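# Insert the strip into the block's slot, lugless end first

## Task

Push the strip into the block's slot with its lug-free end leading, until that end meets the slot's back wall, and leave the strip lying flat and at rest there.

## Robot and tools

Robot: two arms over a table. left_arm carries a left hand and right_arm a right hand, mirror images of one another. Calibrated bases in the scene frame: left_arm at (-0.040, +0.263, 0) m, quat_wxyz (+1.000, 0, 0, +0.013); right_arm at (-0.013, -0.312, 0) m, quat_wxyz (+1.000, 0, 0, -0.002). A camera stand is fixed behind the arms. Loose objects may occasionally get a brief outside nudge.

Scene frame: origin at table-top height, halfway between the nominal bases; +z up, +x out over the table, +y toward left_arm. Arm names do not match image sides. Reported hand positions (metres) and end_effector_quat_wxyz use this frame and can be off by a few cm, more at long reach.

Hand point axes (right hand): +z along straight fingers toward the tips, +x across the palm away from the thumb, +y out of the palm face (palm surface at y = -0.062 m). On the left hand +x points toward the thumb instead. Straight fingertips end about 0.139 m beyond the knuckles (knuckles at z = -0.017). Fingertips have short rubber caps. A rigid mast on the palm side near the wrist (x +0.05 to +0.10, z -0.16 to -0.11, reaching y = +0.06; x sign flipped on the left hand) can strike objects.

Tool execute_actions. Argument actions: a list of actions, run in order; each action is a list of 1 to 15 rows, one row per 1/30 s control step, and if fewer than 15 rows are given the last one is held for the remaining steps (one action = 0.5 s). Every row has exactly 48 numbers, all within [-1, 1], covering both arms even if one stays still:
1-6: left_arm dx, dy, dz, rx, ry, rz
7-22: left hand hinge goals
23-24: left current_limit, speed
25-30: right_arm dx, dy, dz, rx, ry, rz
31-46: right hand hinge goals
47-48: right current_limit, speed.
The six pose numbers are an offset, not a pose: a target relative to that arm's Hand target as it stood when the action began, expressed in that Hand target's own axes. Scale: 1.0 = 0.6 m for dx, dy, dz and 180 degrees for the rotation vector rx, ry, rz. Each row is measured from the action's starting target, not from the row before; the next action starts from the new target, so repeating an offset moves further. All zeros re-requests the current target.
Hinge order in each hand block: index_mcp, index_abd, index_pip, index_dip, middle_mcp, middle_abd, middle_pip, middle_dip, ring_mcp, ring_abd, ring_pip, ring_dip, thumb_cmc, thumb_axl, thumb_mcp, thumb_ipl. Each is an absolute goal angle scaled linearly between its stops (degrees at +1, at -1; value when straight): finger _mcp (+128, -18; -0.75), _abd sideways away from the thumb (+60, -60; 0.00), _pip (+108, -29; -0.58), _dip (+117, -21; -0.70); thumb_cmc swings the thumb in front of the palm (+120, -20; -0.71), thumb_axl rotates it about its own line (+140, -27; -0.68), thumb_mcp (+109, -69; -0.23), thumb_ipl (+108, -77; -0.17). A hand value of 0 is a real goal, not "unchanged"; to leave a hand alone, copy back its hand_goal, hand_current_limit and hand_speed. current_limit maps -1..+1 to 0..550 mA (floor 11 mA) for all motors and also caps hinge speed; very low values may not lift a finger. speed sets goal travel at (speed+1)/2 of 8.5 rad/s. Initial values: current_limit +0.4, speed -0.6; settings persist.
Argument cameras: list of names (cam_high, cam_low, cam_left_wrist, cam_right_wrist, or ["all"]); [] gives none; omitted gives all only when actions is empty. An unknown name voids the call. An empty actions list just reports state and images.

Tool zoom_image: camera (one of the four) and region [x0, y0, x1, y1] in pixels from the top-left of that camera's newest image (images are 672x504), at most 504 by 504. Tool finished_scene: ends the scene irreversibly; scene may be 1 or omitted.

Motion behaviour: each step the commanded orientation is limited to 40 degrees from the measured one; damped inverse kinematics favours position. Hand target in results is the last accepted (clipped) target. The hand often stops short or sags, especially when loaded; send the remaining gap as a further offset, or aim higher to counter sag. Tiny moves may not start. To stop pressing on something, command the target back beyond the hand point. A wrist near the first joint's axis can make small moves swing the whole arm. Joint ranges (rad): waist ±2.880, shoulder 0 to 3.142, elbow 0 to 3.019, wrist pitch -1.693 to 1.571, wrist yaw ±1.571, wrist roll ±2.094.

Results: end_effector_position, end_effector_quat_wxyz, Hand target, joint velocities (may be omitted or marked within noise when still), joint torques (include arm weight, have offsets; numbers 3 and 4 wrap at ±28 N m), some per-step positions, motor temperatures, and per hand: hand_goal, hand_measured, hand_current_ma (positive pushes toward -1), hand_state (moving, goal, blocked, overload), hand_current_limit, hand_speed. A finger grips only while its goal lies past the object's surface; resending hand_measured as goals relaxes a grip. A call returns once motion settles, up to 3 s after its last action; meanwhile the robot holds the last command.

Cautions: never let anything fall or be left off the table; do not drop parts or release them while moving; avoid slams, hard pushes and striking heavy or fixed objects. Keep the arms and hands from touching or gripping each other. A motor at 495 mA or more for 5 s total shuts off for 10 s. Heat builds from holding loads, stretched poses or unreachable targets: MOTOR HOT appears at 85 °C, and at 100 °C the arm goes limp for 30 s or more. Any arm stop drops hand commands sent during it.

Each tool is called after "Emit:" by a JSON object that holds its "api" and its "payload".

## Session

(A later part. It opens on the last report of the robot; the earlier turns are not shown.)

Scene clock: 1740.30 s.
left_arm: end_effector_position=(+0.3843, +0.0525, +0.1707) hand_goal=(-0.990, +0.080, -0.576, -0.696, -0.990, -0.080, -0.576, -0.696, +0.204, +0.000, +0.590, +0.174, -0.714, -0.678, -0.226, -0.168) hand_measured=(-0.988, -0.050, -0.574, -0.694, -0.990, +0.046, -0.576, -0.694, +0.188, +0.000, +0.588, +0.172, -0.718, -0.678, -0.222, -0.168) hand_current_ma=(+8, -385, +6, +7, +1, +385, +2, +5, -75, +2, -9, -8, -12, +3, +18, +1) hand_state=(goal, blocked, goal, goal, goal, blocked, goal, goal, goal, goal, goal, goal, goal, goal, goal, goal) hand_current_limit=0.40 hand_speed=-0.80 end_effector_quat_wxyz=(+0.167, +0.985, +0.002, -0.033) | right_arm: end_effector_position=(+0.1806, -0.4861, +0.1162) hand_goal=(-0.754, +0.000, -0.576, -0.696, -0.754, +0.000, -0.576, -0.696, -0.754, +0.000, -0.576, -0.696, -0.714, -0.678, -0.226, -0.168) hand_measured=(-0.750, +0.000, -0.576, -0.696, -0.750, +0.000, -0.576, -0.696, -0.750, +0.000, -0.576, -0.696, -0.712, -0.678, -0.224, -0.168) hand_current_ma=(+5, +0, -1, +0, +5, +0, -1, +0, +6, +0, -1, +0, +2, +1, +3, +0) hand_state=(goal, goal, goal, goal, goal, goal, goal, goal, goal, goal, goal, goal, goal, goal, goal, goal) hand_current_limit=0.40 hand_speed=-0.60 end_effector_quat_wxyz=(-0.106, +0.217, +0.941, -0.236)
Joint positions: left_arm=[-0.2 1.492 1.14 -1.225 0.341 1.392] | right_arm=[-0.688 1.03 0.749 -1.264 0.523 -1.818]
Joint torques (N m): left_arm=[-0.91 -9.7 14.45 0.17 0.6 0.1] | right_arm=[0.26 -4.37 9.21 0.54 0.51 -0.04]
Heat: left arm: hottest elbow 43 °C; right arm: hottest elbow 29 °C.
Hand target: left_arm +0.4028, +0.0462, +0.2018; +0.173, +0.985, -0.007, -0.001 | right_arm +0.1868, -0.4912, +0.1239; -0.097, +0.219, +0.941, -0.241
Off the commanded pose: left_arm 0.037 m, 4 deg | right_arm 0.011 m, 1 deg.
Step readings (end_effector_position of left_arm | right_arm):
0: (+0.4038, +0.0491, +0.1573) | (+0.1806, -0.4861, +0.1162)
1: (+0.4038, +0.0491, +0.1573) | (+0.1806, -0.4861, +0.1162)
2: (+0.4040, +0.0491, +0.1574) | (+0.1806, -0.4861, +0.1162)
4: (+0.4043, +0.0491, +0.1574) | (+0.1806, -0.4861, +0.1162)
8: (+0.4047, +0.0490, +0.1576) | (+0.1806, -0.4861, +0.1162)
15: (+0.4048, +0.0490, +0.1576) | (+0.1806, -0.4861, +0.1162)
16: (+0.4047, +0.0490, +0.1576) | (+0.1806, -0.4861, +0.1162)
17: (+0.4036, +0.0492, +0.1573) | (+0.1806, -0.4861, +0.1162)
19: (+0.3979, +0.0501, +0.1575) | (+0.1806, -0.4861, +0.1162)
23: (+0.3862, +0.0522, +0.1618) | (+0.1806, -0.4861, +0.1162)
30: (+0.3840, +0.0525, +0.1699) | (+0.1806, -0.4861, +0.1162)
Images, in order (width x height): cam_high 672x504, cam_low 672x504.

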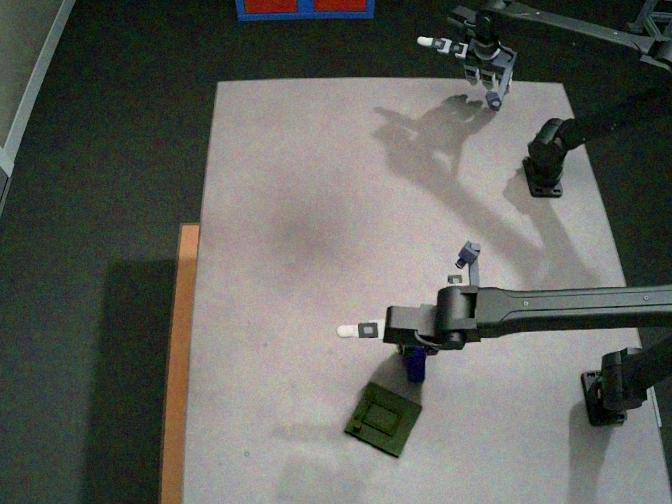

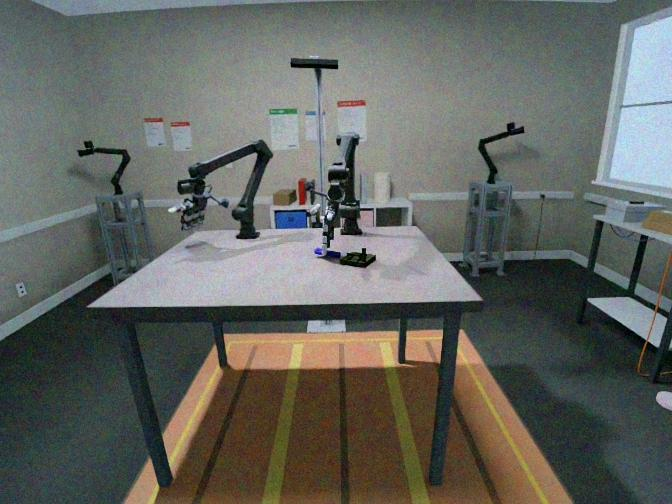

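Emit:
{"api": "execute_actions", "payload": {"actions": [[[0,0.02,-0.0548,0,0,0,-0.99,0.08,-0.576,-0.696,-0.99,-0.08,-0.576,-0.696,0.205,0,0.59,0.174,-0.714,-0.678,-0.226,-0.168,0.4,-0.8,0,0,0,0,0,0,-0.754,0,-0.576,-0.696,-0.754,0,-0.576,-0.696,-0.754,0,-0.576,-0.696,-0.714,-0.678,-0.226,-0.168,0.4,-0.6]],[[0.125,0.006,0.002,0,0,0,-0.99,0.08,-0.576,-0.696,-0.99,-0.08,-0.576,-0.696,0.205,0,0.59,0.174,-0.714,-0.678,-0.226,-0.168,0.4,-0.8,0,0,0,0,0,0,-0.754,0,-0.576,-0.696,-0.754,0,-0.576,-0.696,-0.754,0,-0.576,-0.696,-0.714,-0.678,-0.226,-0.168,0.4,-0.6]],[[0.125,0.006,0.002,0,0,0,-0.99,0.08,-0.576,-0.696,-0.99,-0.08,-0.576,-0.696,0.205,0,0.59,0.174,-0.714,-0.678,-0.226,-0.168,0.4,-0.8,0,0,0,0,0,0,-0.754,0,-0.576,-0.696,-0.754,0,-0.576,-0.696,-0.754,0,-0.576,-0.696,-0.714,-0.678,-0.226,-0.168,0.4,-0.6]]], "cameras": ["cam_high","cam_low"]}}

Emit:
{"api": "zoom_image", "payload": {"camera": "cam_low", "region": [300, 210, 380, 280]}}

Scene clock: 1824.53 s.
left_arm: end_effector_position=(+0.5357, +0.0378, +0.2131) hand_goal=(-0.990, +0.080, -0.576, -0.696, -0.990, -0.080, -0.576, -0.696, +0.204, +0.000, +0.590, +0.174, -0.714, -0.678, -0.226, -0.168) hand_measured=(-0.990, -0.050, -0.576, -0.694, -0.990, +0.044, -0.576, -0.694, +0.188, +0.000, +0.588, +0.172, -0.718, -0.678, -0.222, -0.168) hand_current_ma=(-2, -385, +2, +5, +3, +385, +2, +5, -75, +2, -9, -8, -12, +3, +18, +1) hand_state=(goal, blocked, goal, goal, goal, blocked, goal, goal, goal, goal, goal, goal, goal, goal, goal, goal) hand_current_limit=0.40 hand_speed=-0.80 end_effector_quat_wxyz=(+0.169, +0.985, +0.002, -0.026) | right_arm: end_effector_position=(+0.1806, -0.4861, +0.1162) hand_goal=(-0.754, +0.000, -0.576, -0.696, -0.754, +0.000, -0.576, -0.696, -0.754, +0.000, -0.576, -0.696, -0.714, -0.678, -0.226, -0.168) hand_measured=(-0.750, +0.000, -0.576, -0.696, -0.750, +0.000, -0.576, -0.696, -0.750, +0.000, -0.576, -0.696, -0.712, -0.678, -0.224, -0.168) hand_current_ma=(+5, +0, -1, +0, +5, +0, -1, +0, +6, +0, -1, +0, +2, +1, +3, +0) hand_state=(goal, goal, goal, goal, goal, goal, goal, goal, goal, goal, goal, goal, goal, goal, goal, goal) hand_current_limit=0.40 hand_speed=-0.60 end_effector_quat_wxyz=(-0.106, +0.217, +0.941, -0.236)
Joint positions: left_arm=[-0.179 1.843 1.703 -1.429 0.343 1.413] | right_arm=[-0.688 1.03 0.749 -1.264 0.523 -1.818]
Joint torques (N m): left_arm=[-0.21 -13.45 15.21 0.2 0.58 0.17] | right_arm=[0.32 -4.37 9.22 0.54 0.51 -0.04]
Heat: left arm: hottest elbow 43 °C; right arm: hottest elbow 29 °C.
Hand target: left_arm +0.5526, +0.0364, +0.2373; +0.173, +0.985, -0.007, -0.001 | right_arm +0.1868, -0.4912, +0.1239; -0.097, +0.219, +0.941, -0.241
Off the commanded pose: left_arm 0.030 m, 3 deg | right_arm 0.011 m, 1 deg.
Step readings (end_effector_position of left_arm | right_arm):
0: (+0.3843, +0.0525, +0.1707) | (+0.1806, -0.4861, +0.1162)
1: (+0.3843, +0.0525, +0.1710) | (+0.1806, -0.4861, +0.1162)
2: (+0.3835, +0.0526, +0.1717) | (+0.1806, -0.4861, +0.1162)
4: (+0.3817, +0.0529, +0.1763) | (+0.1806, -0.4861, +0.1162)
8: (+0.3831, +0.0527, +0.1932) | (+0.1806, -0.4861, +0.1162)
15: (+0.3879, +0.0519, +0.2104) | (+0.1806, -0.4861, +0.1162)
16: (+0.3880, +0.0518, +0.2107) | (+0.1806, -0.4861, +0.1162)
17: (+0.3893, +0.0516, +0.2110) | (+0.1806, -0.4861, +0.1162)
19: (+0.4024, +0.0496, +0.2139) | (+0.1806, -0.4861, +0.1162)
23: (+0.4429, +0.0443, +0.2173) | (+0.1806, -0.4861, +0.1162)
30: (+0.4575, +0.0431, +0.2086) | (+0.1806, -0.4861, +0.1162)
31: (+0.4575, +0.0431, +0.2085) | (+0.1806, -0.4861, +0.1162)
32: (+0.4594, +0.0432, +0.2093) | (+0.1806, -0.4861, +0.1162)
34: (+0.4750, +0.0413, +0.2136) | (+0.1806, -0.4861, +0.1162)
38: (+0.5182, +0.0379, +0.2201) | (+0.1806, -0.4861, +0.1162)
45: (+0.5340, +0.0382, +0.2097) | (+0.1806, -0.4861, +0.1162)
Images, in order (width x height): cam_high 672x504, cam_low 672x504.

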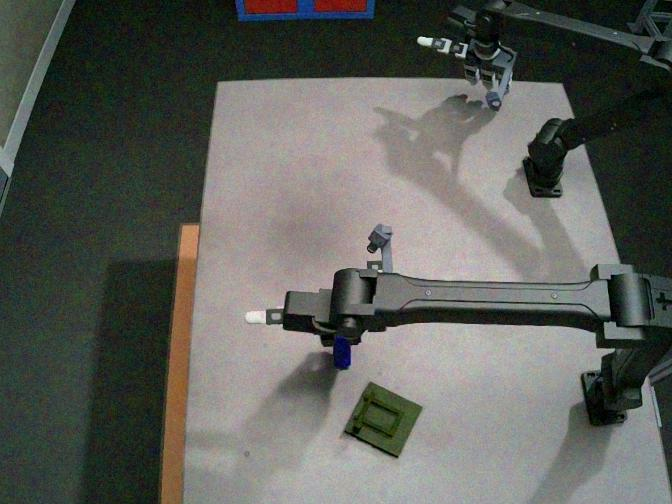

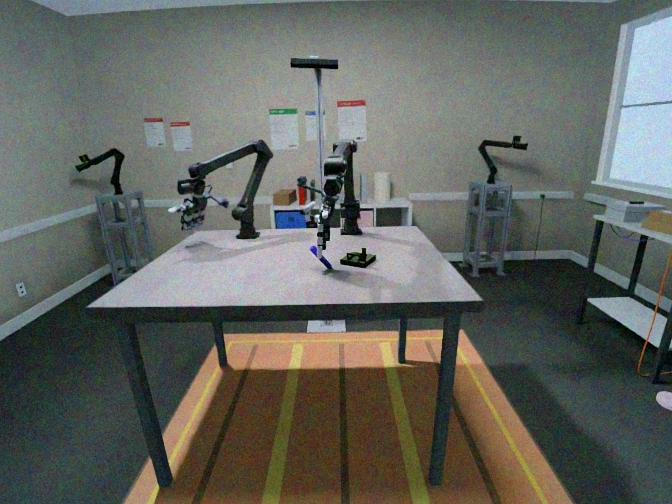

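Scaled by 6.300.

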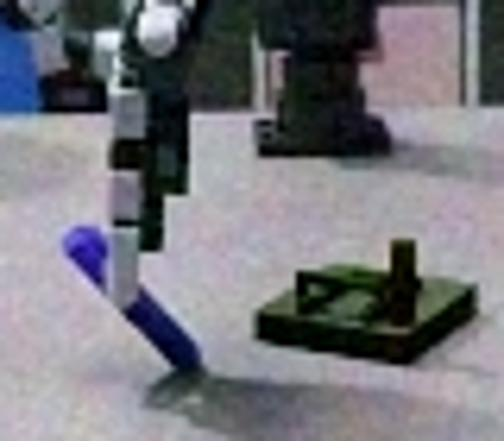

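Emit:
{"api": "execute_actions", "payload": {"actions": [[[0.1018,-0.0373,-0.0135,0,0.0597,-0.164,-0.99,0.08,-0.576,-0.696,-0.99,-0.08,-0.576,-0.696,0.205,0,0.59,0.174,-0.714,-0.678,-0.226,-0.168,0.4,-0.8,0,0,0,0,0,0,-0.754,0,-0.576,-0.696,-0.754,0,-0.576,-0.696,-0.754,0,-0.576,-0.696,-0.714,-0.678,-0.226,-0.168,0.4,-0.6]],[[0.1073,-0.0158,-0.0058,0,0.0597,-0.164,-0.99,0.08,-0.576,-0.696,-0.99,-0.08,-0.576,-0.696,0.205,0,0.59,0.174,-0.714,-0.678,-0.226,-0.168,0.4,-0.8,0,0,0,0,0,0,-0.754,0,-0.576,-0.696,-0.754,0,-0.576,-0.696,-0.754,0,-0.576,-0.696,-0.714,-0.678,-0.226,-0.168,0.4,-0.6]],[[0,-0.0228,0.0627,0,0,0,-0.99,0.08,-0.576,-0.696,-0.99,-0.08,-0.576,-0.696,0.205,0,0.59,0.174,-0.714,-0.678,-0.226,-0.168,0.4,-0.8,0,0,0,0,0,0,-0.754,0,-0.576,-0.696,-0.754,0,-0.576,-0.696,-0.754,0,-0.576,-0.696,-0.714,-0.678,-0.226,-0.168,0.4,-0.6]]], "cameras": ["cam_high","cam_low"]}}

Emit:
{"api": "zoom_image", "payload": {"camera": "cam_low", "region": [300, 210, 380, 280]}}

Scene clock: 1866.13 s.
left_arm: end_effector_position=(+0.6628, +0.1027, +0.2012) hand_goal=(-0.990, +0.080, -0.576, -0.696, -0.990, -0.080, -0.576, -0.696, +0.204, +0.000, +0.590, +0.174, -0.714, -0.678, -0.226, -0.168) hand_measured=(-0.990, -0.050, -0.576, -0.694, -0.988, +0.044, -0.576, -0.694, +0.188, +0.000, +0.588, +0.172, -0.716, -0.678, -0.222, -0.168) hand_current_ma=(+1, -385, +2, +5, +8, +385, +3, +5, -75, +2, -9, -8, -10, +3, +18, +1) hand_state=(goal, blocked, goal, goal, goal, blocked, goal, goal, goal, goal, goal, goal, goal, goal, goal, goal) hand_current_limit=0.40 hand_speed=-0.80 end_effector_quat_wxyz=(+0.147, +0.846, +0.504, +0.088) | right_arm: end_effector_position=(+0.1806, -0.4861, +0.1162) hand_goal=(-0.754, +0.000, -0.576, -0.696, -0.754, +0.000, -0.576, -0.696, -0.754, +0.000, -0.576, -0.696, -0.714, -0.678, -0.226, -0.168) hand_measured=(-0.750, +0.000, -0.576, -0.696, -0.750, +0.000, -0.576, -0.696, -0.750, +0.000, -0.576, -0.696, -0.712, -0.678, -0.224, -0.168) hand_current_ma=(+5, +0, -1, +0, +5, +0, -1, +0, +6, +0, -1, +0, +2, +1, +3, +0) hand_state=(goal, goal, goal, goal, goal, goal, goal, goal, goal, goal, goal, goal, goal, goal, goal, goal) hand_current_limit=0.40 hand_speed=-0.60 end_effector_quat_wxyz=(-0.106, +0.217, +0.941, -0.236)
Joint positions: left_arm=[-0.223 1.824 1.629 -1.044 0.098 0.283] | right_arm=[-0.688 1.03 0.749 -1.264 0.523 -1.818]
Joint torques (N m): left_arm=[-0.91 -13.63 9.87 2.02 0.06 -0.04] | right_arm=[0.38 -4.42 9.2 0.57 0.51 -0.04]
Heat: left arm: hottest elbow 47 °C; right arm: hottest elbow 29 °C.
Hand target: left_arm +0.6645, +0.1010, +0.1974; +0.149, +0.844, +0.507, +0.090 | right_arm +0.1868, -0.4912, +0.1239; -0.097, +0.219, +0.941, -0.241
Off the commanded pose: left_arm 0.005 m, 0 deg | right_arm 0.011 m, 1 deg.
Step readings (end_effector_position of left_arm | right_arm):
0: (+0.5357, +0.0378, +0.2131) | (+0.1806, -0.4861, +0.1162)
1: (+0.5361, +0.0379, +0.2130) | (+0.1806, -0.4861, +0.1162)
2: (+0.5391, +0.0387, +0.2129) | (+0.1806, -0.4861, +0.1162)
4: (+0.5529, +0.0413, +0.2131) | (+0.1806, -0.4861, +0.1162)
8: (+0.5815, +0.0514, +0.2148) | (+0.1806, -0.4861, +0.1162)
15: (+0.6080, +0.0648, +0.2239) | (+0.1806, -0.4861, +0.1162)
16: (+0.6103, +0.0661, +0.2248) | (+0.1806, -0.4861, +0.1162)
17: (+0.6146, +0.0694, +0.2255) | (+0.1806, -0.4861, +0.1162)
19: (+0.6273, +0.0790, +0.2262) | (+0.1806, -0.4861, +0.1162)
23: (+0.6482, +0.0981, +0.2280) | (+0.1806, -0.4861, +0.1162)
30: (+0.6604, +0.1053, +0.2293) | (+0.1806, -0.4861, +0.1162)
31: (+0.6607, +0.1040, +0.2293) | (+0.1806, -0.4861, +0.1162)
32: (+0.6617, +0.1032, +0.2286) | (+0.1806, -0.4861, +0.1162)
34: (+0.6636, +0.1001, +0.2254) | (+0.1806, -0.4861, +0.1162)
38: (+0.6612, +0.1006, +0.2094) | (+0.1806, -0.4861, +0.1162)
45: (+0.6620, +0.1025, +0.2007) | (+0.1806, -0.4861, +0.1162)
Images, in order (width x height): cam_high 672x504, cam_low 672x504.

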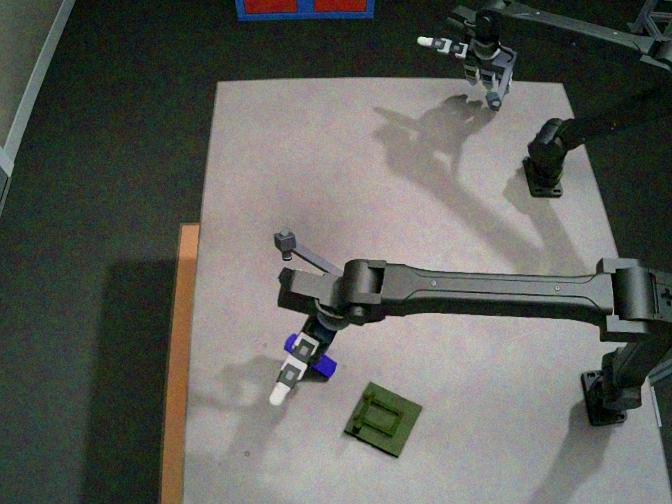

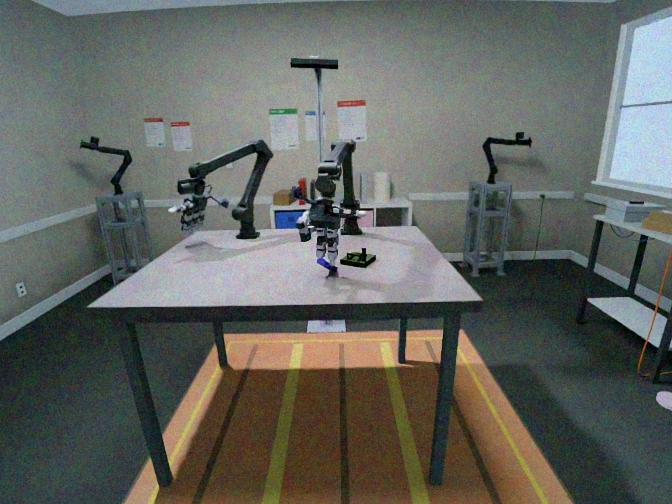

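Scaled by 6.300.

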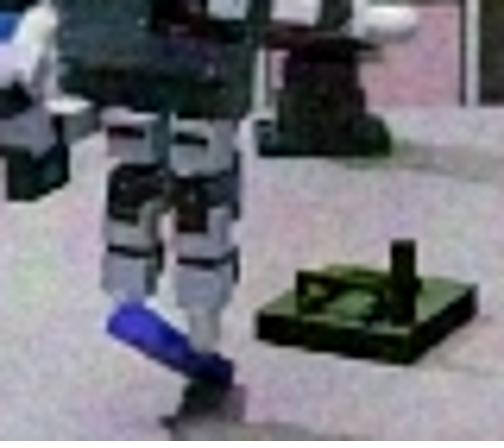

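Emit:
{"api": "execute_actions", "payload": {"actions": [[[0,-0.0118,0.0325,0,0,0,-0.99,0.08,-0.576,-0.696,-0.99,-0.08,-0.576,-0.696,0.205,0,0.59,0.174,-0.714,-0.678,-0.226,-0.168,0.2,-0.8,0,0,0,0,0,0,-0.754,0,-0.576,-0.696,-0.754,0,-0.576,-0.696,-0.754,0,-0.576,-0.696,-0.714,-0.678,-0.226,-0.168,0.4,-0.6]],[[0,-0.0118,0.0325,0,0,0,-0.99,0.08,-0.576,-0.696,-0.99,-0.08,-0.576,-0.696,0.205,0,0.59,0.174,-0.714,-0.678,-0.226,-0.168,0.2,-0.8,0,0,0,0,0,0,-0.754,0,-0.576,-0.696,-0.754,0,-0.576,-0.696,-0.754,0,-0.576,-0.696,-0.714,-0.678,-0.226,-0.168,0.4,-0.6]]], "cameras": ["cam_high","cam_low"]}}

Emit:
{"api": "zoom_image", "payload": {"camera": "cam_low", "region": [300, 210, 380, 280]}}

Scene clock: 1879.60 s.
left_arm: end_effector_position=(+0.6635, +0.1028, +0.1631) hand_goal=(-0.990, +0.080, -0.576, -0.696, -0.990, -0.080, -0.576, -0.696, +0.204, +0.000, +0.590, +0.174, -0.714, -0.678, -0.226, -0.168) hand_measured=(-0.990, -0.050, -0.576, -0.694, -0.988, +0.042, -0.576, -0.694, +0.188, +0.000, +0.588, +0.172, -0.716, -0.678, -0.222, -0.168) hand_current_ma=(-3, -330, +1, +4, +4, +330, +3, +5, -75, +2, -9, -8, -10, +3, +18, +1) hand_state=(goal, blocked, goal, goal, goal, blocked, goal, goal, goal, goal, goal, goal, goal, goal, goal, goal) hand_current_limit=0.20 hand_speed=-0.80 end_effector_quat_wxyz=(+0.149, +0.846, +0.504, +0.090) | right_arm: end_effector_position=(+0.1806, -0.4861, +0.1162) hand_goal=(-0.754, +0.000, -0.576, -0.696, -0.754, +0.000, -0.576, -0.696, -0.754, +0.000, -0.576, -0.696, -0.714, -0.678, -0.226, -0.168) hand_measured=(-0.750, +0.000, -0.576, -0.696, -0.750, +0.000, -0.576, -0.696, -0.750, +0.000, -0.576, -0.696, -0.712, -0.678, -0.224, -0.168) hand_current_ma=(+5, +0, -1, +0, +5, +0, -1, +0, +6, +0, -1, +0, +2, +1, +3, +0) hand_state=(goal, goal, goal, goal, goal, goal, goal, goal, goal, goal, goal, goal, goal, goal, goal, goal) hand_current_limit=0.40 hand_speed=-0.60 end_effector_quat_wxyz=(-0.106, +0.217, +0.941, -0.236)
Joint positions: left_arm=[-0.223 1.848 1.558 -0.944 0.098 0.281] | right_arm=[-0.688 1.03 0.749 -1.264 0.523 -1.818]
Joint velocities: left_arm=[within noise] | right_arm=[-0.044 -0.005 0.007 -0.007 0.007 -0.051]
Joint torques (N m): left_arm=[-0.85 -13.57 9.52 2.03 0.08 -0.04] | right_arm=[0.32 -4.37 9.21 0.54 0.51 -0.05]
Heat: left arm: hottest elbow 45 °C; right arm: hottest elbow 29 °C.
Hand target: left_arm +0.6645, +0.1010, +0.1559; +0.149, +0.844, +0.507, +0.090 | right_arm +0.1868, -0.4912, +0.1239; -0.097, +0.219, +0.941, -0.241
Off the commanded pose: left_arm 0.008 m, 0 deg | right_arm 0.011 m, 1 deg.
Step readings (end_effector_position of left_arm | right_arm):
0: (+0.6628, +0.1028, +0.2012) | (+0.1806, -0.4861, +0.1162)
1: (+0.6630, +0.1027, +0.2014) | (+0.1806, -0.4861, +0.1162)
2: (+0.6633, +0.1027, +0.2009) | (+0.1806, -0.4861, +0.1162)
4: (+0.6644, +0.1025, +0.1990) | (+0.1806, -0.4861, +0.1162)
8: (+0.6629, +0.1028, +0.1905) | (+0.1806, -0.4861, +0.1162)
15: (+0.6630, +0.1028, +0.1830) | (+0.1806, -0.4861, +0.1162)
16: (+0.6631, +0.1028, +0.1831) | (+0.1806, -0.4861, +0.1162)
17: (+0.6635, +0.1027, +0.1828) | (+0.1806, -0.4861, +0.1162)
19: (+0.6647, +0.1024, +0.1814) | (+0.1806, -0.4861, +0.1162)
23: (+0.6634, +0.1027, +0.1719) | (+0.1806, -0.4861, +0.1162)
30: (+0.6633, +0.1028, +0.1630) | (+0.1806, -0.4861, +0.1162)
Images, in order (width x height): cam_high 672x504, cam_low 672x504.

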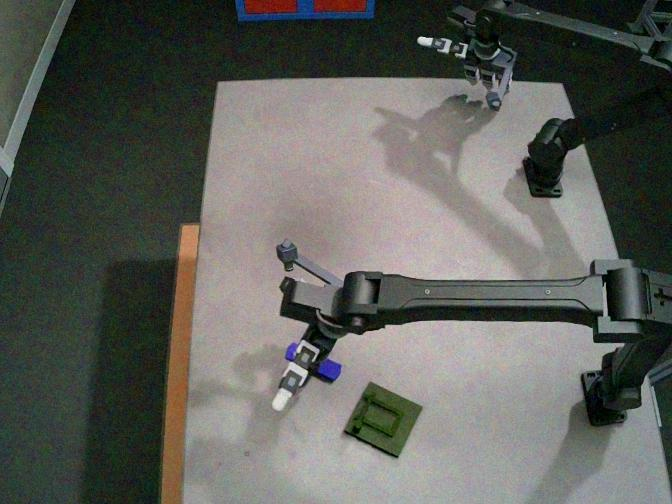

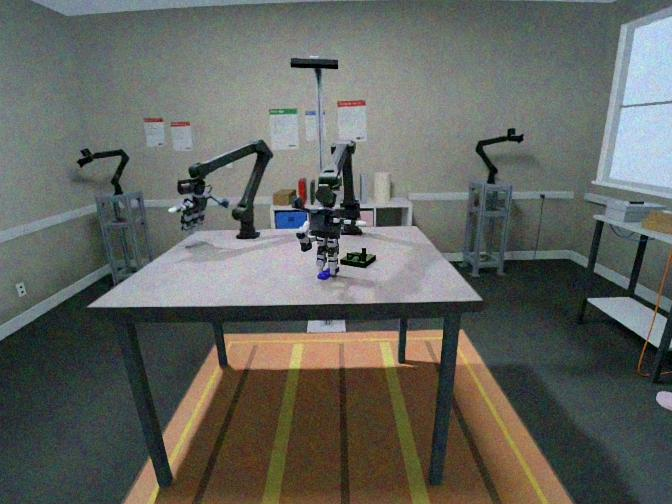

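Scaled by 6.300.

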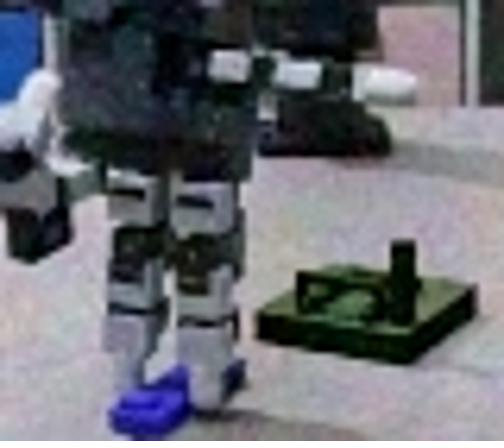

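Emit:
{"api": "execute_actions", "payload": {"actions": [[[0,-0.0034,0.0094,0,0,0,-0.99,0.08,-0.576,-0.696,-0.99,-0.08,-0.576,-0.696,0.205,0,0.59,0.174,-0.714,-0.678,-0.226,-0.168,0.2,-0.8,0,0,0,0,0,0,-0.754,0,-0.576,-0.696,-0.754,0,-0.576,-0.696,-0.754,0,-0.576,-0.696,-0.714,-0.678,-0.226,-0.168,0.4,-0.6]],[[0,0,0,0,0,0,-0.99,-0.15,-0.576,-0.696,-0.99,0.15,-0.576,-0.696,0.205,0,0.59,0.174,-0.714,-0.678,-0.226,-0.168,0.4,-0.8,0,0,0,0,0,0,-0.754,0,-0.576,-0.696,-0.754,0,-0.576,-0.696,-0.754,0,-0.576,-0.696,-0.714,-0.678,-0.226,-0.168,0.4,-0.6]],[[0,-0.025,-0.0091,0,0,0,-0.99,-0.15,-0.576,-0.696,-0.99,0.15,-0.576,-0.696,0.205,0,0.59,0.174,-0.714,-0.678,-0.226,-0.168,0.4,-0.8,0,0,0,0,0,0,-0.754,0,-0.576,-0.696,-0.754,0,-0.576,-0.696,-0.754,0,-0.576,-0.696,-0.714,-0.678,-0.226,-0.168,0.4,-0.6]]], "cameras": ["cam_high","cam_low"]}}

Emit:
{"api": "zoom_image", "payload": {"camera": "cam_low", "region": [300, 220, 380, 290]}}

Emit:
{"api": "zoom_image", "payload": {"camera": "cam_high", "region": [270, 320, 400, 450]}}

Scene clock: 1899.87 s.
left_arm: end_effector_position=(+0.6541, +0.1046, +0.1570) hand_goal=(-0.990, -0.150, -0.576, -0.696, -0.990, +0.150, -0.576, -0.696, +0.204, +0.000, +0.590, +0.174, -0.714, -0.678, -0.226, -0.168) hand_measured=(-0.986, -0.150, -0.574, -0.694, -0.988, +0.146, -0.574, -0.694, +0.188, +0.000, +0.588, +0.172, -0.718, -0.678, -0.222, -0.168) hand_current_ma=(+20, +1, +10, +8, +7, -12, +6, +6, -75, +2, -9, -8, -14, +3, +20, +1) hand_state=(goal, goal, goal, goal, goal, goal, goal, goal, goal, goal, goal, goal, goal, goal, goal, goal) hand_current_limit=0.40 hand_speed=-0.80 end_effector_quat_wxyz=(+0.151, +0.846, +0.503, +0.093) | right_arm: end_effector_position=(+0.1806, -0.4861, +0.1162) hand_goal=(-0.754, +0.000, -0.576, -0.696, -0.754, +0.000, -0.576, -0.696, -0.754, +0.000, -0.576, -0.696, -0.714, -0.678, -0.226, -0.168) hand_measured=(-0.750, +0.000, -0.576, -0.696, -0.750, +0.000, -0.576, -0.696, -0.750, +0.000, -0.576, -0.696, -0.712, -0.678, -0.224, -0.168) hand_current_ma=(+5, +0, -1, +0, +5, +0, -1, +0, +6, +0, -1, +0, +2, +1, +3, +0) hand_state=(goal, goal, goal, goal, goal, goal, goal, goal, goal, goal, goal, goal, goal, goal, goal, goal) hand_current_limit=0.40 hand_speed=-0.60 end_effector_quat_wxyz=(-0.106, +0.217, +0.941, -0.236)
Joint positions: left_arm=[-0.223 1.827 1.507 -0.908 0.098 0.283] | right_arm=[-0.688 1.03 0.749 -1.264 0.523 -1.818]
Joint torques (N m): left_arm=[-0.26 -13.92 8.39 1.81 0.18 0.02] | right_arm=[0.38 -4.42 9.21 0.53 0.51 -0.04]
Heat: left arm: hottest elbow 44 °C; right arm: hottest elbow 29 °C.
Hand target: left_arm +0.6505, +0.1084, +0.1500; +0.149, +0.844, +0.507, +0.090 | right_arm +0.1868, -0.4912, +0.1239; -0.097, +0.219, +0.941, -0.241
Off the commanded pose: left_arm 0.009 m, 1 deg | right_arm 0.011 m, 1 deg.
Step readings (end_effector_position of left_arm | right_arm):
0: (+0.6635, +0.1028, +0.1631) | (+0.1806, -0.4861, +0.1162)
1: (+0.6635, +0.1028, +0.1632) | (+0.1806, -0.4861, +0.1162)
2: (+0.6637, +0.1027, +0.1633) | (+0.1806, -0.4861, +0.1162)
4: (+0.6645, +0.1026, +0.1637) | (+0.1806, -0.4861, +0.1162)
8: (+0.6650, +0.1025, +0.1637) | (+0.1806, -0.4861, +0.1162)
15: (+0.6654, +0.1024, +0.1640) | (+0.1806, -0.4861, +0.1162)
16: (+0.6654, +0.1024, +0.1640) | (+0.1806, -0.4861, +0.1162)
17: (+0.6654, +0.1024, +0.1640) | (+0.1806, -0.4861, +0.1162)
19: (+0.6655, +0.1024, +0.1641) | (+0.1806, -0.4861, +0.1162)
23: (+0.6657, +0.1023, +0.1642) | (+0.1806, -0.4861, +0.1162)
30: (+0.6657, +0.1023, +0.1642) | (+0.1806, -0.4861, +0.1162)
31: (+0.6655, +0.1024, +0.1639) | (+0.1806, -0.4861, +0.1162)
32: (+0.6650, +0.1025, +0.1624) | (+0.1806, -0.4861, +0.1162)
34: (+0.6619, +0.1031, +0.1576) | (+0.1806, -0.4861, +0.1162)
38: (+0.6561, +0.1042, +0.1579) | (+0.1806, -0.4861, +0.1162)
45: (+0.6541, +0.1046, +0.1570) | (+0.1806, -0.4861, +0.1162)
Images, in order (width x height): cam_high 672x504, cam_low 672x504.

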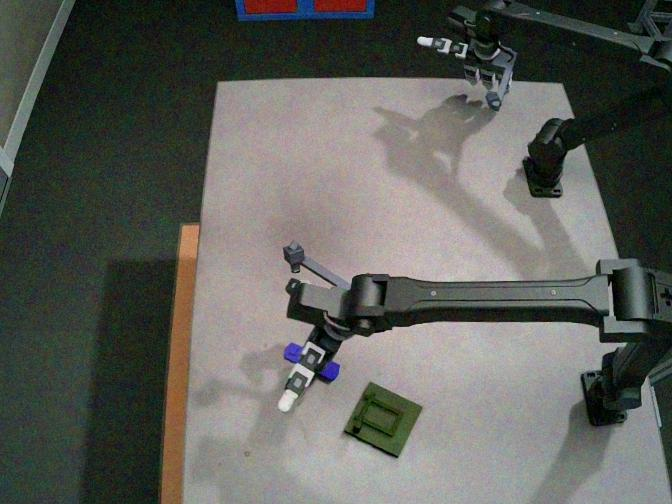

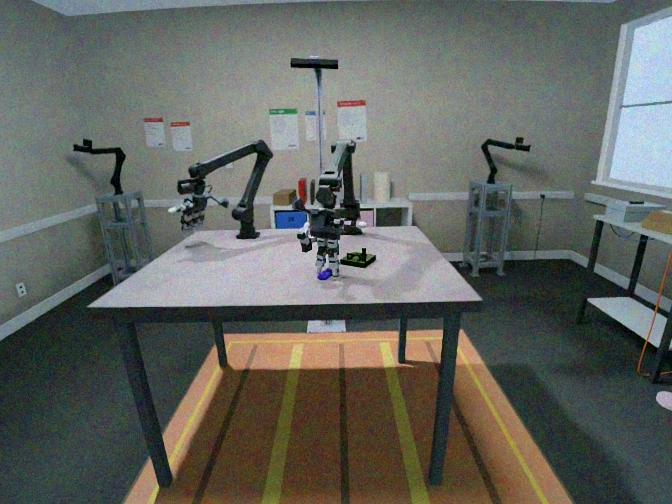

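Scaled by 6.300.

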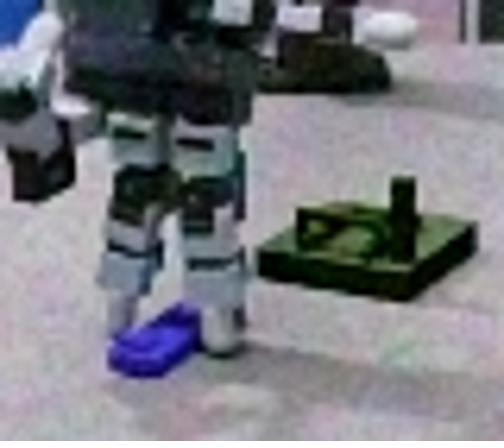

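Scaled by 3.877.

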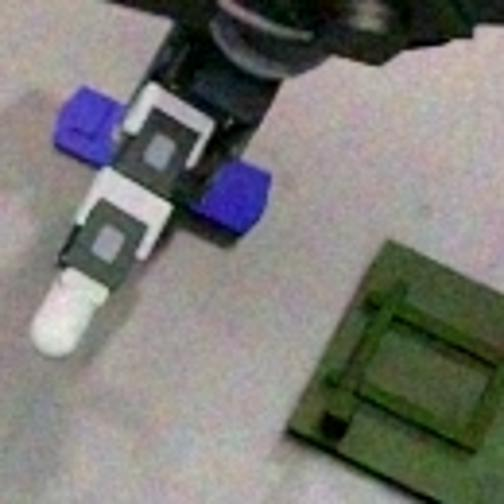

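Emit:
{"api": "execute_actions", "payload": {"actions": [[[0,0,0,0,0,0,-0.99,0.1,-0.576,-0.696,-0.99,-0.1,-0.576,-0.696,0.205,0,0.59,0.174,-0.714,-0.678,-0.226,-0.168,0.5,-0.8,0,0,0,0,0,0,-0.754,0,-0.576,-0.696,-0.754,0,-0.576,-0.696,-0.754,0,-0.576,-0.696,-0.714,-0.678,-0.226,-0.168,0.4,-0.6]],[[0,0.0214,-0.0588,0,0,0,-0.99,0.1,-0.576,-0.696,-0.99,-0.1,-0.576,-0.696,0.205,0,0.59,0.174,-0.714,-0.678,-0.226,-0.168,0.5,-0.8,0,0,0,0,0,0,-0.754,0,-0.576,-0.696,-0.754,0,-0.576,-0.696,-0.754,0,-0.576,-0.696,-0.714,-0.678,-0.226,-0.168,0.4,-0.6]],[[0,0.0214,-0.0588,0,0,0,-0.99,0.1,-0.576,-0.696,-0.99,-0.1,-0.576,-0.696,0.205,0,0.59,0.174,-0.714,-0.678,-0.226,-0.168,0.5,-0.8,0,0,0,0,0,0,-0.754,0,-0.576,-0.696,-0.754,0,-0.576,-0.696,-0.754,0,-0.576,-0.696,-0.714,-0.678,-0.226,-0.168,0.4,-0.6]]], "cameras": ["cam_high","cam_low"]}}

Emit:
{"api": "zoom_image", "payload": {"camera": "cam_low", "region": [300, 220, 380, 290]}}

Emit:
{"api": "zoom_image", "payload": {"camera": "cam_high", "region": [270, 320, 400, 450]}}

Scene clock: 1939.20 s.
left_arm: end_effector_position=(+0.6309, +0.1104, +0.1833) hand_goal=(-0.990, +0.100, -0.576, -0.696, -0.990, -0.100, -0.576, -0.696, +0.204, +0.000, +0.590, +0.174, -0.714, -0.678, -0.226, -0.168) hand_measured=(-0.980, -0.070, -0.570, -0.692, -0.990, +0.028, -0.576, -0.694, +0.188, +0.000, +0.588, +0.172, -0.718, -0.678, -0.222, -0.168) hand_current_ma=(+44, -413, +20, +13, -2, +412, +1, +5, -75, +2, -9, -8, -14, +3, +20, +1) hand_state=(goal, blocked, goal, goal, goal, blocked, goal, goal, goal, goal, goal, goal, goal, goal, goal, goal) hand_current_limit=0.50 hand_speed=-0.80 end_effector_quat_wxyz=(+0.125, +0.849, +0.509, +0.066) | right_arm: end_effector_position=(+0.1806, -0.4861, +0.1162) hand_goal=(-0.754, +0.000, -0.576, -0.696, -0.754, +0.000, -0.576, -0.696, -0.754, +0.000, -0.576, -0.696, -0.714, -0.678, -0.226, -0.168) hand_measured=(-0.750, +0.000, -0.576, -0.696, -0.750, +0.000, -0.576, -0.696, -0.750, +0.000, -0.576, -0.696, -0.712, -0.678, -0.224, -0.168) hand_current_ma=(+5, +0, -1, +0, +5, +0, -1, +0, +6, +0, -1, +0, +2, +1, +3, +0) hand_state=(goal, goal, goal, goal, goal, goal, goal, goal, goal, goal, goal, goal, goal, goal, goal, goal) hand_current_limit=0.40 hand_speed=-0.60 end_effector_quat_wxyz=(-0.106, +0.217, +0.941, -0.236)
Joint positions: left_arm=[-0.222 1.779 1.544 -1.069 0.096 0.283] | right_arm=[-0.688 1.03 0.749 -1.264 0.523 -1.818]
Joint torques (N m): left_arm=[-0.09 -14.27 15.72 0.91 0.25 0.02] | right_arm=[0.38 -4.48 9.21 0.55 0.51 -0.04]
Heat: left arm: hottest elbow 42 °C; right arm: hottest elbow 29 °C.
Hand target: left_arm +0.6503, +0.1083, +0.2248; +0.149, +0.844, +0.507, +0.090 | right_arm +0.1868, -0.4912, +0.1239; -0.097, +0.219, +0.941, -0.241
Off the commanded pose: left_arm 0.046 m, 4 deg | right_arm 0.011 m, 1 deg.
Step readings (end_effector_position of left_arm | right_arm):
0: (+0.6541, +0.1046, +0.1570) | (+0.1806, -0.4861, +0.1162)
1: (+0.6541, +0.1046, +0.1570) | (+0.1806, -0.4861, +0.1162)
2: (+0.6541, +0.1046, +0.1570) | (+0.1806, -0.4861, +0.1162)
4: (+0.6544, +0.1047, +0.1571) | (+0.1806, -0.4861, +0.1162)
8: (+0.6548, +0.1056, +0.1576) | (+0.1806, -0.4861, +0.1162)
15: (+0.6548, +0.1056, +0.1576) | (+0.1806, -0.4861, +0.1162)
16: (+0.6548, +0.1056, +0.1576) | (+0.1806, -0.4861, +0.1162)
17: (+0.6544, +0.1057, +0.1578) | (+0.1806, -0.4861, +0.1162)
19: (+0.6513, +0.1063, +0.1569) | (+0.1806, -0.4861, +0.1162)
23: (+0.6434, +0.1079, +0.1557) | (+0.1806, -0.4861, +0.1162)
30: (+0.6402, +0.1085, +0.1546) | (+0.1806, -0.4861, +0.1162)
31: (+0.6398, +0.1086, +0.1546) | (+0.1806, -0.4861, +0.1162)
32: (+0.6385, +0.1089, +0.1542) | (+0.1806, -0.4861, +0.1162)
34: (+0.6331, +0.1099, +0.1541) | (+0.1806, -0.4861, +0.1162)
38: (+0.6269, +0.1112, +0.1613) | (+0.1806, -0.4861, +0.1162)
45: (+0.6308, +0.1104, +0.1822) | (+0.1806, -0.4861, +0.1162)
Images, in order (width x height): cam_high 672x504, cam_low 672x504.

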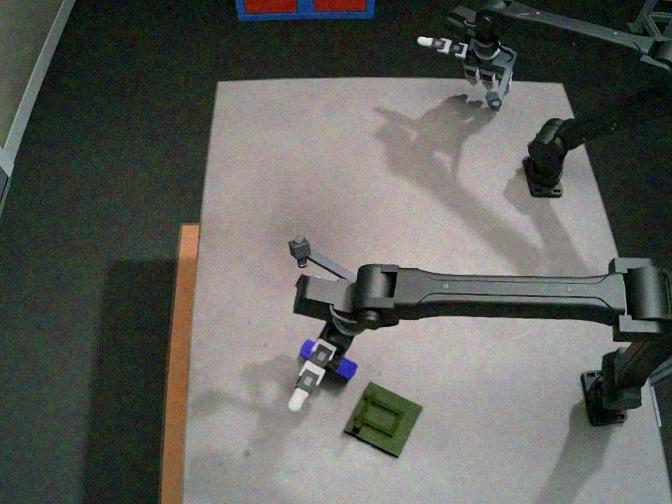

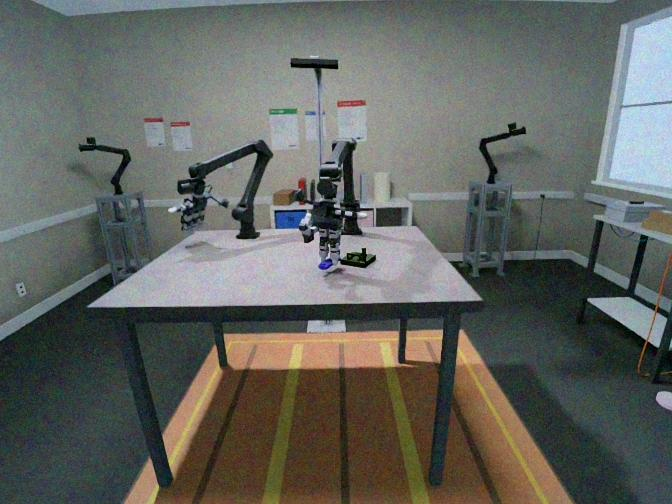

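Scaled by 6.300.

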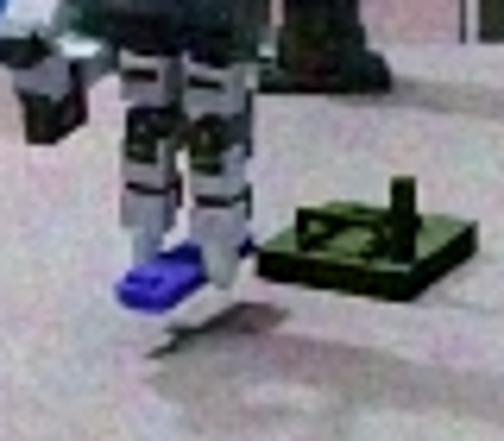

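Scaled by 3.877.

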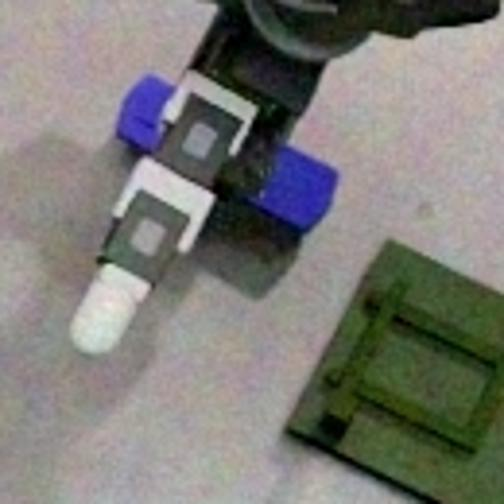

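Emit:
{"api": "execute_actions", "payload": {"actions": []}}

Scene clock: 1972.10 s.
left_arm: end_effector_position=(+0.6309, +0.1104, +0.1833) hand_goal=(-0.990, +0.100, -0.576, -0.696, -0.990, -0.100, -0.576, -0.696, +0.204, +0.000, +0.590, +0.174, -0.714, -0.678, -0.226, -0.168) hand_measured=(-0.980, -0.070, -0.570, -0.692, -0.990, +0.028, -0.576, -0.694, +0.188, +0.000, +0.588, +0.172, -0.718, -0.678, -0.222, -0.168) hand_current_ma=(+44, -412, +20, +13, -2, +412, +1, +5, -75, +2, -9, -8, -14, +3, +20, +1) hand_state=(goal, blocked, goal, goal, goal, blocked, goal, goal, goal, goal, goal, goal, goal, goal, goal, goal) hand_current_limit=0.50 hand_speed=-0.80 end_effector_quat_wxyz=(+0.125, +0.849, +0.509, +0.066) | right_arm: end_effector_position=(+0.1806, -0.4861, +0.1162) hand_goal=(-0.754, +0.000, -0.576, -0.696, -0.754, +0.000, -0.576, -0.696, -0.754, +0.000, -0.576, -0.696, -0.714, -0.678, -0.226, -0.168) hand_measured=(-0.750, +0.000, -0.576, -0.696, -0.750, +0.000, -0.576, -0.696, -0.750, +0.000, -0.576, -0.696, -0.712, -0.678, -0.224, -0.168) hand_current_ma=(+5, +0, -1, +0, +5, +0, -1, +0, +6, +0, -1, +0, +2, +1, +3, +0) hand_state=(goal, goal, goal, goal, goal, goal, goal, goal, goal, goal, goal, goal, goal, goal, goal, goal) hand_current_limit=0.40 hand_speed=-0.60 end_effector_quat_wxyz=(-0.106, +0.217, +0.941, -0.236)
Joint positions: left_arm=[-0.222 1.779 1.544 -1.069 0.096 0.283] | right_arm=[-0.688 1.03 0.749 -1.264 0.523 -1.818]
Joint velocities: within noise
Joint torques (N m): left_arm=[-0.26 -14.21 15.69 0.87 0.25 0.01] | right_arm=[0.32 -4.37 9.21 0.55 0.51 -0.04]
Motor temperatures (°C): left_arm=[24 30 42 22 22 22] | right_arm=[23 19 29 19 21 20]
Heat: left arm: hottest elbow 42 °C; right arm: hottest elbow 29 °C.
Hand target: left_arm +0.6503, +0.1083, +0.2248; +0.149, +0.844, +0.507, +0.090 | right_arm +0.1868, -0.4912, +0.1239; -0.097, +0.219, +0.941, -0.241
Off the commanded pose: left_arm 0.046 m, 4 deg | right_arm 0.011 m, 1 deg.

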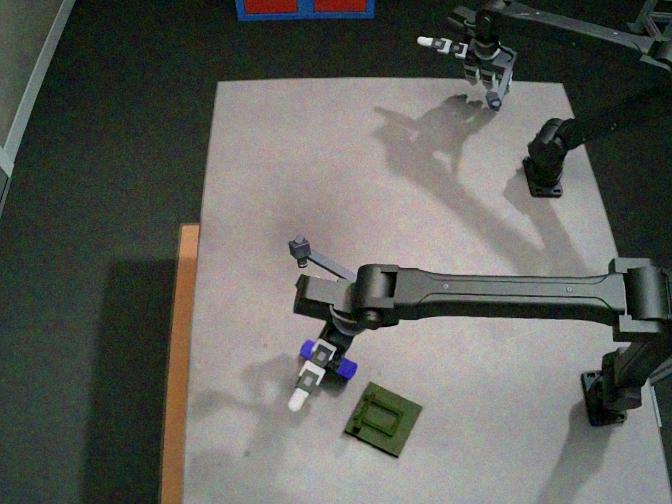

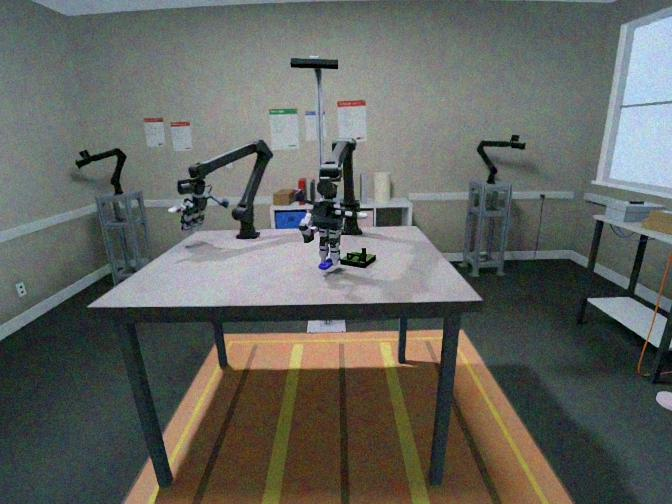

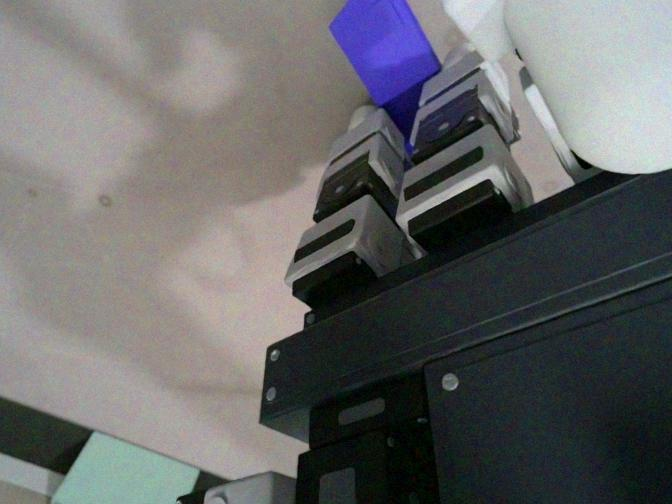

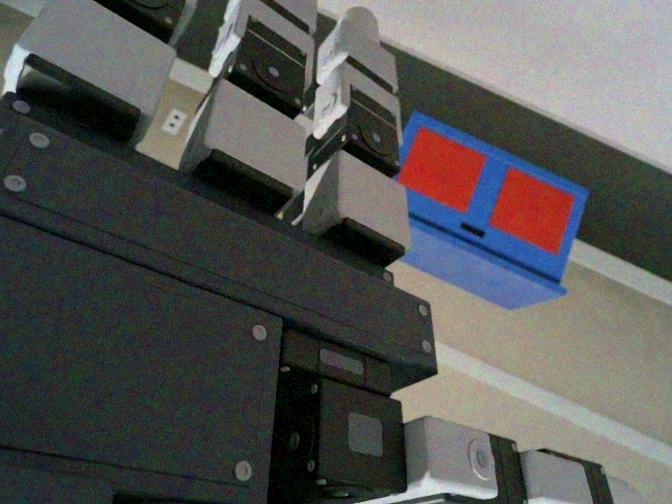

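Emit:
{"api": "zoom_image", "payload": {"camera": "cam_high", "region": [270, 320, 440, 480]}}

Emit:
{"api": "zoom_image", "payload": {"camera": "cam_low", "region": [300, 220, 400, 290]}}

Scaled by 2.965.

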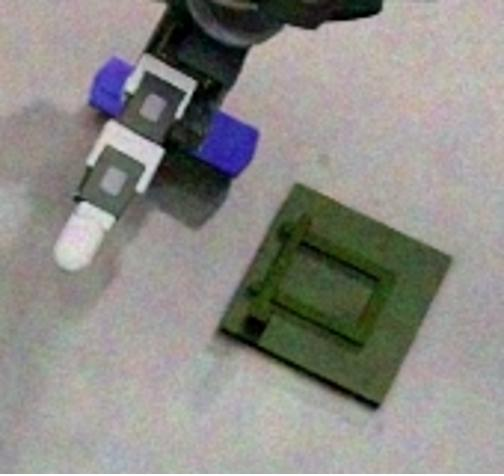

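Scaled by 5.040.

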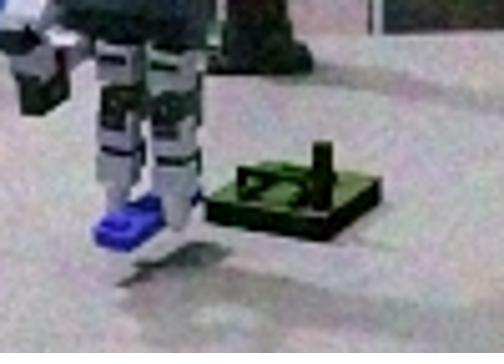

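Emit:
{"api": "execute_actions", "payload": {"actions": [[[0.0153,0,0,0,0,0,-0.99,0.1,-0.576,-0.696,-0.99,-0.1,-0.576,-0.696,0.205,0,0.59,0.174,-0.714,-0.678,-0.226,-0.168,0.5,-0.8,0,0,0,0,0,0,-0.754,0,-0.576,-0.696,-0.754,0,-0.576,-0.696,-0.754,0,-0.576,-0.696,-0.714,-0.678,-0.226,-0.168,0.4,-0.6],[0.0306,0,0,0,0,0,-0.99,0.1,-0.576,-0.696,-0.99,-0.1,-0.576,-0.696,0.205,0,0.59,0.174,-0.714,-0.678,-0.226,-0.168,0.5,-0.8,0,0,0,0,0,0,-0.754,0,-0.576,-0.696,-0.754,0,-0.576,-0.696,-0.754,0,-0.576,-0.696,-0.714,-0.678,-0.226,-0.168,0.4,-0.6],[0.0458,0,0,0,0,0,-0.99,0.1,-0.576,-0.696,-0.99,-0.1,-0.576,-0.696,0.205,0,0.59,0.174,-0.714,-0.678,-0.226,-0.168,0.5,-0.8,0,0,0,0,0,0,-0.754,0,-0.576,-0.696,-0.754,0,-0.576,-0.696,-0.754,0,-0.576,-0.696,-0.714,-0.678,-0.226,-0.168,0.4,-0.6]],[[0.0153,0,0,0,0,0,-0.99,0.1,-0.576,-0.696,-0.99,-0.1,-0.576,-0.696,0.205,0,0.59,0.174,-0.714,-0.678,-0.226,-0.168,0.5,-0.8,0,0,0,0,0,0,-0.754,0,-0.576,-0.696,-0.754,0,-0.576,-0.696,-0.754,0,-0.576,-0.696,-0.714,-0.678,-0.226,-0.168,0.4,-0.6],[0.0306,0,0,0,0,0,-0.99,0.1,-0.576,-0.696,-0.99,-0.1,-0.576,-0.696,0.205,0,0.59,0.174,-0.714,-0.678,-0.226,-0.168,0.5,-0.8,0,0,0,0,0,0,-0.754,0,-0.576,-0.696,-0.754,0,-0.576,-0.696,-0.754,0,-0.576,-0.696,-0.714,-0.678,-0.226,-0.168,0.4,-0.6],[0.0458,0,0,0,0,0,-0.99,0.1,-0.576,-0.696,-0.99,-0.1,-0.576,-0.696,0.205,0,0.59,0.174,-0.714,-0.678,-0.226,-0.168,0.5,-0.8,0,0,0,0,0,0,-0.754,0,-0.576,-0.696,-0.754,0,-0.576,-0.696,-0.754,0,-0.576,-0.696,-0.714,-0.678,-0.226,-0.168,0.4,-0.6]]], "cameras": ["cam_high","cam_low"]}}

Emit:
{"api": "zoom_image", "payload": {"camera": "cam_high", "region": [270, 320, 440, 480]}}

Emit:
{"api": "zoom_image", "payload": {"camera": "cam_low", "region": [300, 220, 400, 290]}}

Scene clock: 2032.73 s.
left_arm: end_effector_position=(+0.6554, +0.1604, +0.1949) hand_goal=(-0.990, +0.100, -0.576, -0.696, -0.990, -0.100, -0.576, -0.696, +0.204, +0.000, +0.590, +0.174, -0.714, -0.678, -0.226, -0.168) hand_measured=(-0.980, -0.070, -0.570, -0.692, -0.990, +0.028, -0.576, -0.694, +0.188, +0.000, +0.588, +0.172, -0.718, -0.678, -0.222, -0.168) hand_current_ma=(+44, -413, +20, +13, -2, +412, +1, +5, -75, +2, -9, -8, -14, +3, +20, +1) hand_state=(goal, blocked, goal, goal, goal, blocked, goal, goal, goal, goal, goal, goal, goal, goal, goal, goal) hand_current_limit=0.50 hand_speed=-0.80 end_effector_quat_wxyz=(+0.132, +0.844, +0.516, +0.069) | right_arm: end_effector_position=(+0.1806, -0.4861, +0.1162) hand_goal=(-0.754, +0.000, -0.576, -0.696, -0.754, +0.000, -0.576, -0.696, -0.754, +0.000, -0.576, -0.696, -0.714, -0.678, -0.226, -0.168) hand_measured=(-0.750, +0.000, -0.576, -0.696, -0.750, +0.000, -0.576, -0.696, -0.750, +0.000, -0.576, -0.696, -0.712, -0.678, -0.224, -0.168) hand_current_ma=(+5, +0, -1, +0, +5, +0, -1, +0, +6, +0, -1, +0, +2, +1, +3, +0) hand_state=(goal, goal, goal, goal, goal, goal, goal, goal, goal, goal, goal, goal, goal, goal, goal, goal) hand_current_limit=0.40 hand_speed=-0.60 end_effector_quat_wxyz=(-0.106, +0.217, +0.941, -0.236)
Joint positions: left_arm=[-0.129 1.809 1.611 -1.1 0.124 0.352] | right_arm=[-0.688 1.03 0.749 -1.264 0.523 -1.818]
Joint torques (N m): left_arm=[-0.5 -13.27 16.21 0.92 0.29 0.19] | right_arm=[0.32 -4.37 9.2 0.55 0.51 -0.04]
Heat: left arm: hottest elbow 45 °C; right arm: hottest elbow 29 °C.
Hand target: left_arm +0.6762, +0.1568, +0.2252; +0.149, +0.844, +0.507, +0.090 | right_arm +0.1868, -0.4912, +0.1239; -0.097, +0.219, +0.941, -0.241
Off the commanded pose: left_arm 0.037 m, 3 deg | right_arm 0.011 m, 1 deg.
Step readings (end_effector_position of left_arm | right_arm):
0: (+0.6309, +0.1104, +0.1833) | (+0.1806, -0.4861, +0.1162)
1: (+0.6309, +0.1104, +0.1833) | (+0.1806, -0.4861, +0.1162)
2: (+0.6309, +0.1102, +0.1833) | (+0.1806, -0.4861, +0.1162)
4: (+0.6310, +0.1116, +0.1838) | (+0.1806, -0.4861, +0.1162)
8: (+0.6349, +0.1209, +0.1885) | (+0.1806, -0.4861, +0.1162)
15: (+0.6429, +0.1380, +0.1974) | (+0.1806, -0.4861, +0.1162)
16: (+0.6430, +0.1378, +0.1978) | (+0.1806, -0.4861, +0.1162)
17: (+0.6429, +0.1374, +0.1978) | (+0.1806, -0.4861, +0.1162)
19: (+0.6439, +0.1372, +0.1981) | (+0.1806, -0.4861, +0.1162)
23: (+0.6501, +0.1439, +0.1974) | (+0.1806, -0.4861, +0.1162)
30: (+0.6549, +0.1610, +0.1935) | (+0.1806, -0.4861, +0.1162)
Images, in order (width x height): cam_high 672x504, cam_low 672x504.

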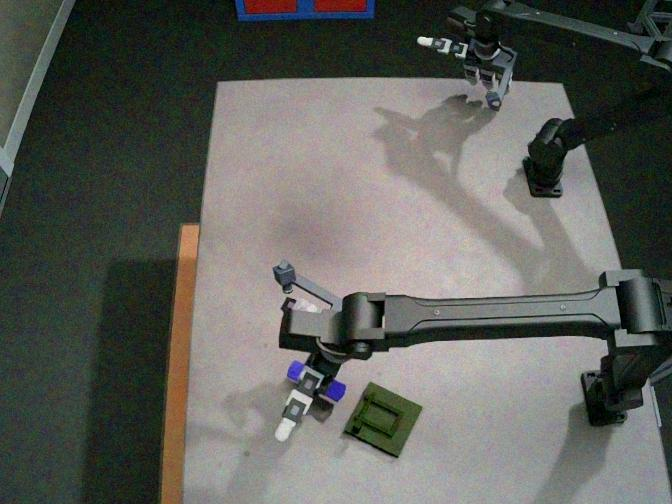

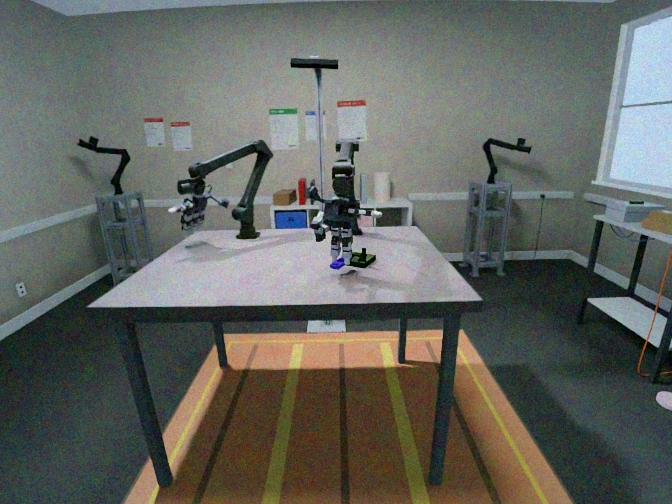

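Scaled by 2.965.

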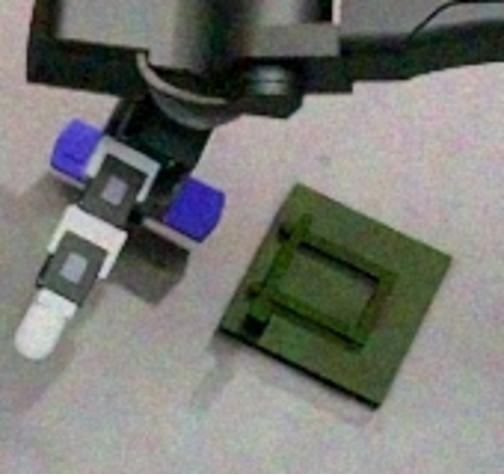

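Scaled by 5.040.

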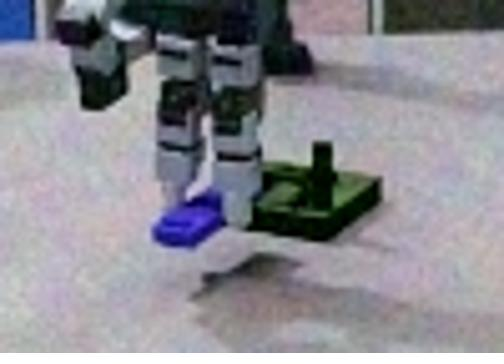

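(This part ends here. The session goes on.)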